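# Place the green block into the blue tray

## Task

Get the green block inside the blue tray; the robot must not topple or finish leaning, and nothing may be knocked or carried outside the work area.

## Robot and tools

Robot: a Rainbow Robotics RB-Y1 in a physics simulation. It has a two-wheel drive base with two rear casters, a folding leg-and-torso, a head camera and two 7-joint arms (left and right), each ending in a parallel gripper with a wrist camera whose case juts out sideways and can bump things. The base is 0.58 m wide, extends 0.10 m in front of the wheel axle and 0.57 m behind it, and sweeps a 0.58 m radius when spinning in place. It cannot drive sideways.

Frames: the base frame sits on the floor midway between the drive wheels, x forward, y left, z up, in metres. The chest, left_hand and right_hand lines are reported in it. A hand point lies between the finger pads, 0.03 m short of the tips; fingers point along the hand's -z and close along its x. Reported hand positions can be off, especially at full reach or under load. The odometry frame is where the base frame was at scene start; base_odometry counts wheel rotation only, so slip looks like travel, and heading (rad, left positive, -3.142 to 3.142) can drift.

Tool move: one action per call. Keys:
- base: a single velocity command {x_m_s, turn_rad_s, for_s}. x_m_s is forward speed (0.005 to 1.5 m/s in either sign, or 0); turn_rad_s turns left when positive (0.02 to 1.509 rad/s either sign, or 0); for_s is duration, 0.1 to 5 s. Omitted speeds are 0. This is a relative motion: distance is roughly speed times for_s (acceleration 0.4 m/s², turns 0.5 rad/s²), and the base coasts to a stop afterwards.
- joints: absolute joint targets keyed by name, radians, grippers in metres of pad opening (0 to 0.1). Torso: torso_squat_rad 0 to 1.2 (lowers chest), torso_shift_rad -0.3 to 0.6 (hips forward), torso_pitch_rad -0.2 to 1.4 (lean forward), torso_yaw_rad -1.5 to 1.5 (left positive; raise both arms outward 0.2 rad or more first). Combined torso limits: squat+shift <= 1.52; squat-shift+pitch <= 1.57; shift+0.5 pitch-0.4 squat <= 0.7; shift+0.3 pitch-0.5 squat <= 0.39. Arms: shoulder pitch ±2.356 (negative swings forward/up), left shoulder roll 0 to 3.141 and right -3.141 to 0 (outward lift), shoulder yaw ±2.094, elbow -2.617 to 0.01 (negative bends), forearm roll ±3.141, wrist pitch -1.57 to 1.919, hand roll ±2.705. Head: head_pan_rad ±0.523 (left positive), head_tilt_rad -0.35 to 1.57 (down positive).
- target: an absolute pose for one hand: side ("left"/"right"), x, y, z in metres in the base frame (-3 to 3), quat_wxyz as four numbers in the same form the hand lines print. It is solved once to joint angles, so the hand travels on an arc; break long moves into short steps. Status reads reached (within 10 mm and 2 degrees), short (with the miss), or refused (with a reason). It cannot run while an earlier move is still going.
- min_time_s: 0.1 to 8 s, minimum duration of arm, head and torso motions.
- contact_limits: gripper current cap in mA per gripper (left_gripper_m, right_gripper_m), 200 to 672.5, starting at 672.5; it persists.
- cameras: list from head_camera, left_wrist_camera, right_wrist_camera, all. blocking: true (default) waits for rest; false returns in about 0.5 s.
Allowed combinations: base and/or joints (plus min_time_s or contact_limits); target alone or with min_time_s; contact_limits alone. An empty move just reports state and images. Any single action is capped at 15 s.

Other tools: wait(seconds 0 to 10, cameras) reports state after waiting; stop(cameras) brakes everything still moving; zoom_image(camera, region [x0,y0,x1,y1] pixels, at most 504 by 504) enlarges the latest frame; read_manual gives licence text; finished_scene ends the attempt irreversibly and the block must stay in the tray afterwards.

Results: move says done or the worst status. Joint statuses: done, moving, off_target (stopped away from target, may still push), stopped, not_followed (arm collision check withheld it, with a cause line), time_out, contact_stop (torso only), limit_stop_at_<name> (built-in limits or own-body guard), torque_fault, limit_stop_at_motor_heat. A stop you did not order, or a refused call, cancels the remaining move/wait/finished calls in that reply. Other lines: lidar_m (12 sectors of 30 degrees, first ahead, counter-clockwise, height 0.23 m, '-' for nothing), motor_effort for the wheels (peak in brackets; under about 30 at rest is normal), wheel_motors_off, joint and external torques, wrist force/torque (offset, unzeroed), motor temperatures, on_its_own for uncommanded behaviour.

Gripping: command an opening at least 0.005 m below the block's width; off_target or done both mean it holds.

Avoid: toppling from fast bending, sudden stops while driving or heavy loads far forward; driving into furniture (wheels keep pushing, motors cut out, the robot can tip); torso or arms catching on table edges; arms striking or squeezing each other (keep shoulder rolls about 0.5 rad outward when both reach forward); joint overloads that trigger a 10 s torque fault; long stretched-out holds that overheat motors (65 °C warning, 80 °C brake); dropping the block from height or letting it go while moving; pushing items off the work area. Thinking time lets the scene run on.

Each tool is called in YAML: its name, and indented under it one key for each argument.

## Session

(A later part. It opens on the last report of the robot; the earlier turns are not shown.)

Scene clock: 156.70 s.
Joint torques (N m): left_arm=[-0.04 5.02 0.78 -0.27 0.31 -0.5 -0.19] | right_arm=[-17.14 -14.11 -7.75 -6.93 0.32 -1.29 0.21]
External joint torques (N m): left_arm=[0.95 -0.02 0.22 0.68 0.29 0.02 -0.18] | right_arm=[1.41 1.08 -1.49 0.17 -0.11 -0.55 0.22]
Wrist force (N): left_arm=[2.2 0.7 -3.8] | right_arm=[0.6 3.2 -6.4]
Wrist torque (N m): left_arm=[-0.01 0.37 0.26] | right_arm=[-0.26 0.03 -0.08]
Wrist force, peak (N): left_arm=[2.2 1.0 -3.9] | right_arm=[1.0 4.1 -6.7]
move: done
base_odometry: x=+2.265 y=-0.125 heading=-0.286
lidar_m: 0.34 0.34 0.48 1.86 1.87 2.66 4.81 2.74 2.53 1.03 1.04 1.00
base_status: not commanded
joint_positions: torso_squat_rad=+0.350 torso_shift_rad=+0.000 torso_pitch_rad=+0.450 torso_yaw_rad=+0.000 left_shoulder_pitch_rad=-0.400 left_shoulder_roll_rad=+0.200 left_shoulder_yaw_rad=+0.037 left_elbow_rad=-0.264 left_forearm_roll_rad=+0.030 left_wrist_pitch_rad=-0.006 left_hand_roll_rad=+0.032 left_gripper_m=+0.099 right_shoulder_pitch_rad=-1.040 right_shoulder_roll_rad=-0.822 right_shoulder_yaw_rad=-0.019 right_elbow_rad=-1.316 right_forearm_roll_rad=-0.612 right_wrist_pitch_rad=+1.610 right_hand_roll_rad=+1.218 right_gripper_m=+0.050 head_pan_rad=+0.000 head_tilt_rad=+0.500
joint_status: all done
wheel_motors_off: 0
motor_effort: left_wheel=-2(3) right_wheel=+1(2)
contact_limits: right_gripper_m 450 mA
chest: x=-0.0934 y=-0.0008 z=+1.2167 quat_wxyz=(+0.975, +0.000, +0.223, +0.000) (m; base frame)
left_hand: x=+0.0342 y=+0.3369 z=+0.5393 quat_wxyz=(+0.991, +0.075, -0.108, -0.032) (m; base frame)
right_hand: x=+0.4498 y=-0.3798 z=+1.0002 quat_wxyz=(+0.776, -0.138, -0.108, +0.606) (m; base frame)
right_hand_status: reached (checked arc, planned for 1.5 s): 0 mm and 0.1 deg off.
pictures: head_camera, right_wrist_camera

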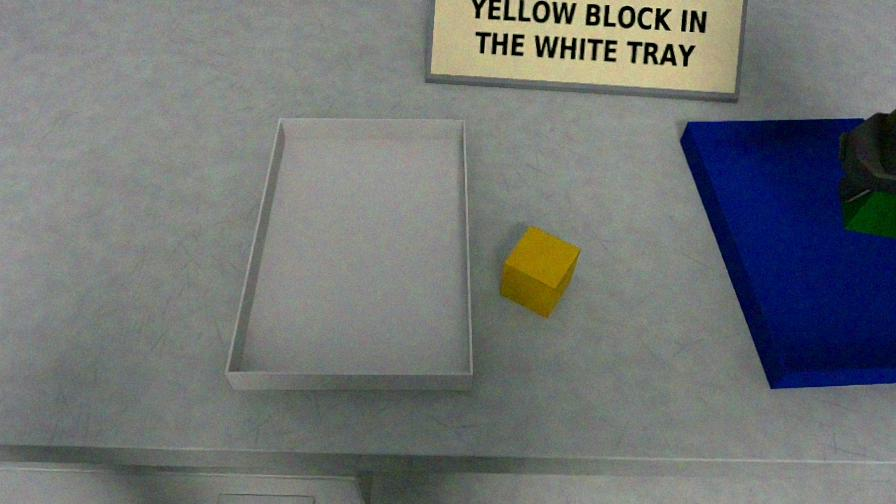

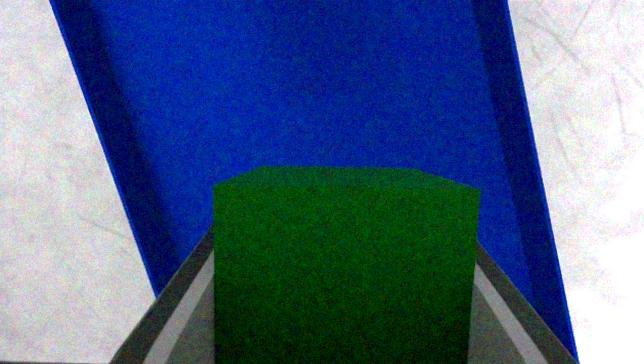

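move:
  target: {"side": "right", "x": 0.45, "y": -0.383, "z": 0.932, "quat_wxyz": [0.7764, -0.1373, -0.1071, 0.6056]}
  min_time_s: 1.5

move:
  target: {"side": "right", "x": 0.45, "y": -0.383, "z": 0.923, "quat_wxyz": [0.7764, -0.1373, -0.1071, 0.6056]}
  min_time_s: 1
  cameras: ["right_wrist_camera"]

Scene clock: 160.70 s.
Joint torques (N m): left_arm=[0 4.89 0.55 -0.31 0.31 -0.55 -0.06] | right_arm=[-16.28 -12.76 -5.05 -7.34 0.97 -1.11 0.3]
External joint torques (N m): left_arm=[1 -0.15 -0.02 0.64 0.28 -0.04 -0.05] | right_arm=[1.99 2.22 0.74 0.19 0.56 -0.36 0.3]
Wrist force (N): left_arm=[2.1 0.9 -3.8] | right_arm=[1.4 3.6 -6.9]
Wrist torque (N m): left_arm=[-0.03 0.37 0.25] | right_arm=[-0.26 0.14 -0.10]
Wrist force, peak (N): left_arm=[2.4 1.1 -4.0] | right_arm=[0.8 3.6 -7.2]
move: done
base_odometry: x=+2.265 y=-0.125 heading=-0.286
lidar_m: 0.36 0.33 0.48 1.86 1.87 2.66 4.81 2.75 2.54 1.02 1.06 1.00
base_status: not commanded
joint_positions: torso_squat_rad=+0.350 torso_shift_rad=+0.000 torso_pitch_rad=+0.450 torso_yaw_rad=+0.000 left_shoulder_pitch_rad=-0.400 left_shoulder_roll_rad=+0.200 left_shoulder_yaw_rad=+0.037 left_elbow_rad=-0.264 left_forearm_roll_rad=+0.030 left_wrist_pitch_rad=-0.006 left_hand_roll_rad=+0.032 left_gripper_m=+0.099 right_shoulder_pitch_rad=-0.984 right_shoulder_roll_rad=-0.753 right_shoulder_yaw_rad=+0.009 right_elbow_rad=-1.187 right_forearm_roll_rad=-0.566 right_wrist_pitch_rad=+1.422 right_hand_roll_rad=+1.259 right_gripper_m=+0.050 head_pan_rad=+0.000 head_tilt_rad=+0.500
joint_status: all done
wheel_motors_off: 0
motor_effort: left_wheel=-2(2) right_wheel=+1(1)
contact_limits: right_gripper_m 450 mA
chest: x=-0.0934 y=-0.0008 z=+1.2167 quat_wxyz=(+0.975, +0.000, +0.223, +0.000) (m; base frame)
left_hand: x=+0.0342 y=+0.3369 z=+0.5393 quat_wxyz=(+0.991, +0.075, -0.108, -0.032) (m; base frame)
right_hand: x=+0.4501 y=-0.3830 z=+0.9323 quat_wxyz=(+0.776, -0.138, -0.107, +0.606) (m; base frame)
right_hand_status: reached (checked arc, planned for 1.5 s): 0 mm and 0.0 deg off.
pictures: none

Scene clock: 162.03 s.
Joint torques (N m): left_arm=[-0.16 5.07 0.22 -0.46 0.32 -0.54 -0.11] | right_arm=[-16.28 -12.97 -4.65 -7.31 1.17 -1.45 0.11]
External joint torques (N m): left_arm=[0.83 0.03 -0.34 0.5 0.29 -0.03 -0.1] | right_arm=[1.95 1.94 1.05 0.26 0.76 -0.7 0.12]
Wrist force (N): left_arm=[2.4 0.9 -3.7] | right_arm=[1.0 3.8 -6.1]
Wrist torque (N m): left_arm=[-0.03 0.38 0.26] | right_arm=[-0.29 0.07 -0.07]
Wrist force, peak (N): left_arm=[2.2 0.9 -3.9] | right_arm=[0.8 3.4 -7.1]
move: done
base_odometry: x=+2.265 y=-0.125 heading=-0.286
lidar_m: 0.36 0.33 0.49 1.84 1.90 2.64 4.82 2.75 2.53 1.03 1.07 1.00
base_status: not commanded
joint_positions: torso_squat_rad=+0.350 torso_shift_rad=+0.000 torso_pitch_rad=+0.450 torso_yaw_rad=+0.000 left_shoulder_pitch_rad=-0.400 left_shoulder_roll_rad=+0.200 left_shoulder_yaw_rad=+0.037 left_elbow_rad=-0.264 left_forearm_roll_rad=+0.030 left_wrist_pitch_rad=-0.006 left_hand_roll_rad=+0.032 left_gripper_m=+0.099 right_shoulder_pitch_rad=-0.979 right_shoulder_roll_rad=-0.744 right_shoulder_yaw_rad=+0.013 right_elbow_rad=-1.168 right_forearm_roll_rad=-0.561 right_wrist_pitch_rad=+1.398 right_hand_roll_rad=+1.264 right_gripper_m=+0.050 head_pan_rad=+0.000 head_tilt_rad=+0.500
joint_status: all done
wheel_motors_off: 0
motor_effort: left_wheel=-2(3) right_wheel=+1(1)
contact_limits: right_gripper_m 450 mA
chest: x=-0.0934 y=-0.0008 z=+1.2167 quat_wxyz=(+0.975, +0.000, +0.223, +0.000) (m; base frame)
left_hand: x=+0.0342 y=+0.3369 z=+0.5393 quat_wxyz=(+0.991, +0.075, -0.108, -0.032) (m; base frame)
right_hand: x=+0.4498 y=-0.3829 z=+0.9236 quat_wxyz=(+0.776, -0.138, -0.107, +0.606) (m; base frame)
right_hand_status: reached (checked arc, planned for 1.0 s): 1 mm and 0.0 deg off.
pictures: right_wrist_camera

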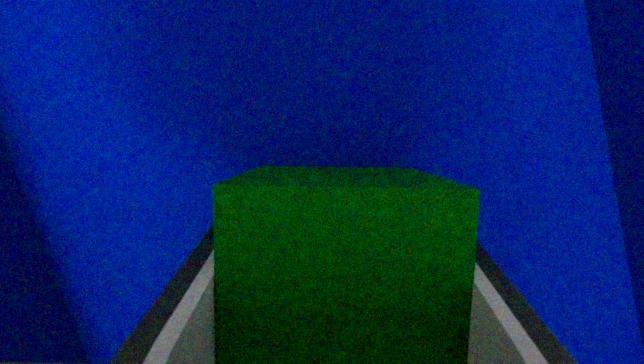

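move:
  target: {"side": "right", "x": 0.45, "y": -0.383, "z": 0.9185, "quat_wxyz": [0.7764, -0.1373, -0.1071, 0.6056]}
  min_time_s: 0.8

wait:
  seconds: 0.3

Scene clock: 165.83 s.
Joint torques (N m): left_arm=[-0.42 5.12 0.25 -0.23 0.25 -0.52 -0.04] | right_arm=[-15.95 -11.48 -3.71 -6.01 0.94 -0.89 0.12]
External joint torques (N m): left_arm=[0.58 0.09 -0.31 0.73 0.22 -0.01 -0.03] | right_arm=[2.3 3.42 1.92 1.58 0.54 -0.13 0.13]
Wrist force (N): left_arm=[2.1 0.9 -3.9] | right_arm=[0.6 1.9 -1.1]
Wrist torque (N m): left_arm=[-0.02 0.36 0.26] | right_arm=[-0.32 0.03 -0.11]
Wrist force, peak (N): left_arm=[2.2 1.0 -4.1] | right_arm=[0.8 4.0 -6.8]
move: done
base_odometry: x=+2.265 y=-0.125 heading=-0.286
lidar_m: 0.38 0.35 0.49 1.84 1.88 2.64 4.81 2.74 2.53 1.04 1.05 1.01
base_status: not commanded
joint_positions: torso_squat_rad=+0.350 torso_shift_rad=+0.000 torso_pitch_rad=+0.450 torso_yaw_rad=+0.000 left_shoulder_pitch_rad=-0.400 left_shoulder_roll_rad=+0.200 left_shoulder_yaw_rad=+0.037 left_elbow_rad=-0.264 left_forearm_roll_rad=+0.030 left_wrist_pitch_rad=-0.006 left_hand_roll_rad=+0.032 left_gripper_m=+0.099 right_shoulder_pitch_rad=-0.979 right_shoulder_roll_rad=-0.739 right_shoulder_yaw_rad=+0.015 right_elbow_rad=-1.154 right_forearm_roll_rad=-0.558 right_wrist_pitch_rad=+1.383 right_hand_roll_rad=+1.268 right_gripper_m=+0.050 head_pan_rad=+0.000 head_tilt_rad=+0.500
joint_status: all done
wheel_motors_off: 0
motor_effort: left_wheel=-1(2) right_wheel=+1(1)
contact_limits: right_gripper_m 450 mA
chest: x=-0.0934 y=-0.0008 z=+1.2167 quat_wxyz=(+0.975, +0.000, +0.223, +0.000) (m; base frame)
left_hand: x=+0.0342 y=+0.3369 z=+0.5394 quat_wxyz=(+0.991, +0.075, -0.108, -0.032) (m; base frame)
right_hand: x=+0.4502 y=-0.3832 z=+0.9192 quat_wxyz=(+0.776, -0.138, -0.108, +0.605) (m; base frame)
right_hand_status: reached (checked arc, planned for 0.8 s): 1 mm and 0.1 deg off.
pictures: none

Scene clock: 166.13 s.
Joint torques (N m): left_arm=[0.08 5.12 0.58 -0.45 0.16 -0.6 -0.16] | right_arm=[-16.44 -11.44 -4.15 -5.99 1.03 -0.78 0.37]
External joint torques (N m): left_arm=[1.07 0.09 0.02 0.5 0.13 -0.09 -0.15] | right_arm=[1.81 3.45 1.48 1.6 0.62 -0.02 0.37]
Wrist force (N): left_arm=[1.9 0.8 -3.6] | right_arm=[0.5 1.9 -1.3]
Wrist torque (N m): left_arm=[-0.04 0.34 0.27] | right_arm=[-0.33 0.01 -0.11]
Wrist force, peak (N): left_arm=[2.1 0.9 -3.9] | right_arm=[0.2 2.1 -1.5]
base_odometry: x=+2.265 y=-0.125 heading=-0.286
lidar_m: 0.35 0.35 0.48 1.85 1.88 2.66 4.81 2.76 2.53 1.04 1.06 1.01
base_status: not commanded
joint_positions: torso_squat_rad=+0.350 torso_shift_rad=+0.000 torso_pitch_rad=+0.450 torso_yaw_rad=+0.000 left_shoulder_pitch_rad=-0.400 left_shoulder_roll_rad=+0.200 left_shoulder_yaw_rad=+0.037 left_elbow_rad=-0.264 left_forearm_roll_rad=+0.030 left_wrist_pitch_rad=-0.006 left_hand_roll_rad=+0.032 left_gripper_m=+0.099 right_shoulder_pitch_rad=-0.979 right_shoulder_roll_rad=-0.739 right_shoulder_yaw_rad=+0.015 right_elbow_rad=-1.154 right_forearm_roll_rad=-0.558 right_wrist_pitch_rad=+1.383 right_hand_roll_rad=+1.268 right_gripper_m=+0.050 head_pan_rad=+0.000 head_tilt_rad=+0.500
joint_status: all done
wheel_motors_off: 0
motor_effort: left_wheel=-2(2) right_wheel=+1(1)
contact_limits: right_gripper_m 450 mA
chest: x=-0.0934 y=-0.0008 z=+1.2167 quat_wxyz=(+0.975, +0.000, +0.223, +0.000) (m; base frame)
left_hand: x=+0.0342 y=+0.3369 z=+0.5394 quat_wxyz=(+0.991, +0.075, -0.108, -0.032) (m; base frame)
right_hand: x=+0.4502 y=-0.3832 z=+0.9192 quat_wxyz=(+0.776, -0.138, -0.108, +0.605) (m; base frame)
right_hand_status: reached (checked arc, planned for 0.8 s): 1 mm and 0.1 deg off.
wait: 0.30 s; at rest by 0.27 s
pictures: none

move:
  joints: {"right_gripper_m": 0.08}

move:
  target: {"side": "right", "x": 0.44, "y": -0.383, "z": 1.02, "quat_wxyz": [0.7764, -0.1373, -0.1071, 0.6056]}
  min_time_s: 1.5
  cameras: ["head_camera", "right_wrist_camera"]

Scene clock: 168.83 s.
Joint torques (N m): left_arm=[-0.2 5.05 0.15 -0.29 0.21 -0.49 -0.06] | right_arm=[-16.36 -12.51 -4.25 -6.66 0.93 -0.91 0.38]
External joint torques (N m): left_arm=[0.8 0.01 -0.41 0.66 0.19 0.03 -0.05] | right_arm=[1.89 2.38 1.38 0.93 0.52 -0.16 0.38]
Wrist force (N): left_arm=[2.3 0.8 -3.6] | right_arm=[0.9 2.8 -6.3]
Wrist torque (N m): left_arm=[-0.01 0.38 0.26] | right_arm=[-0.22 0.07 -0.08]
Wrist force, peak (N): left_arm=[2.0 0.9 -4.0] | right_arm=[1.0 4.0 -6.5]
move: done
base_odometry: x=+2.265 y=-0.125 heading=-0.286
lidar_m: 0.35 0.35 0.49 1.84 1.87 2.66 4.82 2.75 2.53 1.02 1.06 1.01
base_status: not commanded
joint_positions: torso_squat_rad=+0.350 torso_shift_rad=+0.000 torso_pitch_rad=+0.450 torso_yaw_rad=+0.000 left_shoulder_pitch_rad=-0.400 left_shoulder_roll_rad=+0.200 left_shoulder_yaw_rad=+0.037 left_elbow_rad=-0.264 left_forearm_roll_rad=+0.030 left_wrist_pitch_rad=-0.006 left_hand_roll_rad=+0.032 left_gripper_m=+0.099 right_shoulder_pitch_rad=-0.979 right_shoulder_roll_rad=-0.739 right_shoulder_yaw_rad=+0.015 right_elbow_rad=-1.153 right_forearm_roll_rad=-0.558 right_wrist_pitch_rad=+1.383 right_hand_roll_rad=+1.268 right_gripper_m=+0.080 head_pan_rad=+0.000 head_tilt_rad=+0.500
joint_status: all done
wheel_motors_off: 0
motor_effort: left_wheel=-2(2) right_wheel=+1(2)
contact_limits: right_gripper_m 450 mA
chest: x=-0.0934 y=-0.0008 z=+1.2167 quat_wxyz=(+0.975, +0.000, +0.223, +0.000) (m; base frame)
left_hand: x=+0.0342 y=+0.3369 z=+0.5394 quat_wxyz=(+0.991, +0.075, -0.108, -0.032) (m; base frame)
right_hand: x=+0.4501 y=-0.3830 z=+0.9190 quat_wxyz=(+0.776, -0.138, -0.107, +0.606) (m; base frame)
pictures: none

Scene clock: 170.67 s.
Joint torques (N m): left_arm=[0.03 4.83 0.42 -0.27 0.22 -0.47 -0.06] | right_arm=[-18.21 -14.09 -7.96 -7.93 0.55 -0.9 -0.39]
External joint torques (N m): left_arm=[1.03 -0.21 -0.14 0.68 0.19 0.04 -0.05] | right_arm=[-0.12 1.32 -1.45 -1.1 0.11 -0.17 -0.39]
Wrist force (N): left_arm=[2.1 0.9 -3.6] | right_arm=[0.6 3.2 -6.0]
Wrist torque (N m): left_arm=[-0.01 0.36 0.27] | right_arm=[-0.29 0.03 0.10]
Wrist force, peak (N): left_arm=[2.2 1.1 -3.9] | right_arm=[0.8 3.4 -6.1]
move: done
base_odometry: x=+2.265 y=-0.125 heading=-0.286
lidar_m: 0.36 0.34 0.49 1.86 1.88 2.65 4.81 2.74 2.54 1.03 1.06 1.01
base_status: not commanded
joint_positions: torso_squat_rad=+0.350 torso_shift_rad=+0.000 torso_pitch_rad=+0.450 torso_yaw_rad=+0.000 left_shoulder_pitch_rad=-0.400 left_shoulder_roll_rad=+0.200 left_shoulder_yaw_rad=+0.037 left_elbow_rad=-0.264 left_forearm_roll_rad=+0.030 left_wrist_pitch_rad=-0.006 left_hand_roll_rad=+0.032 left_gripper_m=+0.099 right_shoulder_pitch_rad=-1.026 right_shoulder_roll_rad=-0.852 right_shoulder_yaw_rad=-0.045 right_elbow_rad=-1.387 right_forearm_roll_rad=-0.640 right_wrist_pitch_rad=+1.677 right_hand_roll_rad=+1.203 right_gripper_m=+0.080 head_pan_rad=+0.000 head_tilt_rad=+0.500
joint_status: all done
wheel_motors_off: 0
motor_effort: left_wheel=-2(3) right_wheel=+1(2)
contact_limits: right_gripper_m 450 mA
chest: x=-0.0934 y=-0.0008 z=+1.2167 quat_wxyz=(+0.975, +0.000, +0.223, +0.000) (m; base frame)
left_hand: x=+0.0342 y=+0.3369 z=+0.5394 quat_wxyz=(+0.991, +0.075, -0.108, -0.032) (m; base frame)
right_hand: x=+0.4401 y=-0.3831 z=+1.0197 quat_wxyz=(+0.776, -0.137, -0.107, +0.606) (m; base frame)
right_hand_status: reached (checked arc, planned for 1.5 s): 0 mm and 0.1 deg off.
pictures: head_camera, right_wrist_camera

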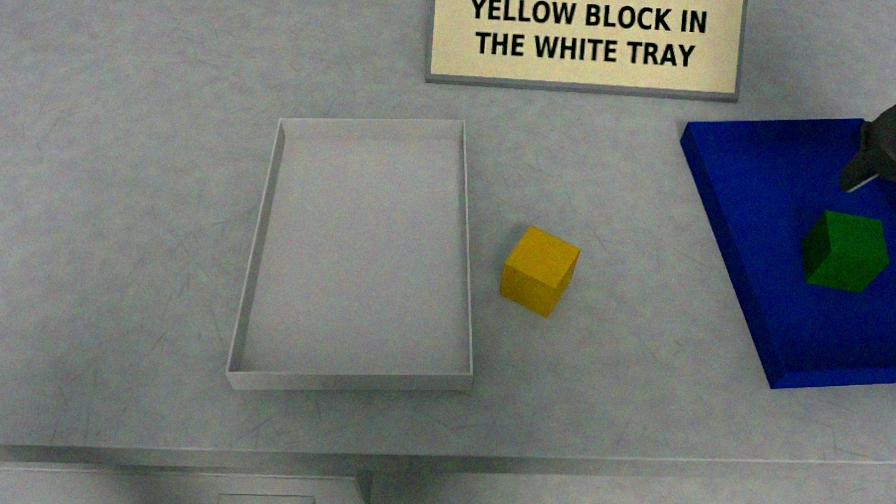

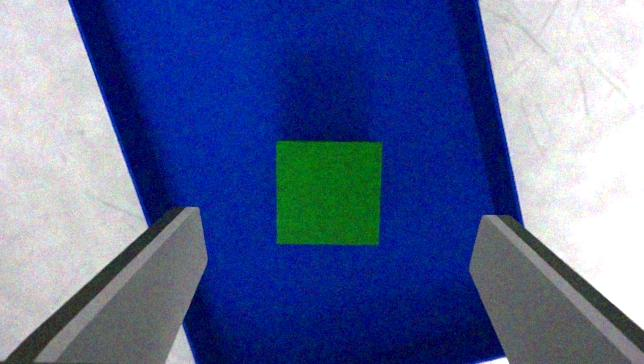

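The green block is sitting flat in the blue tray, and the gripper has let go and moved clear.

finished_scene:

The scene is finished: the task was done.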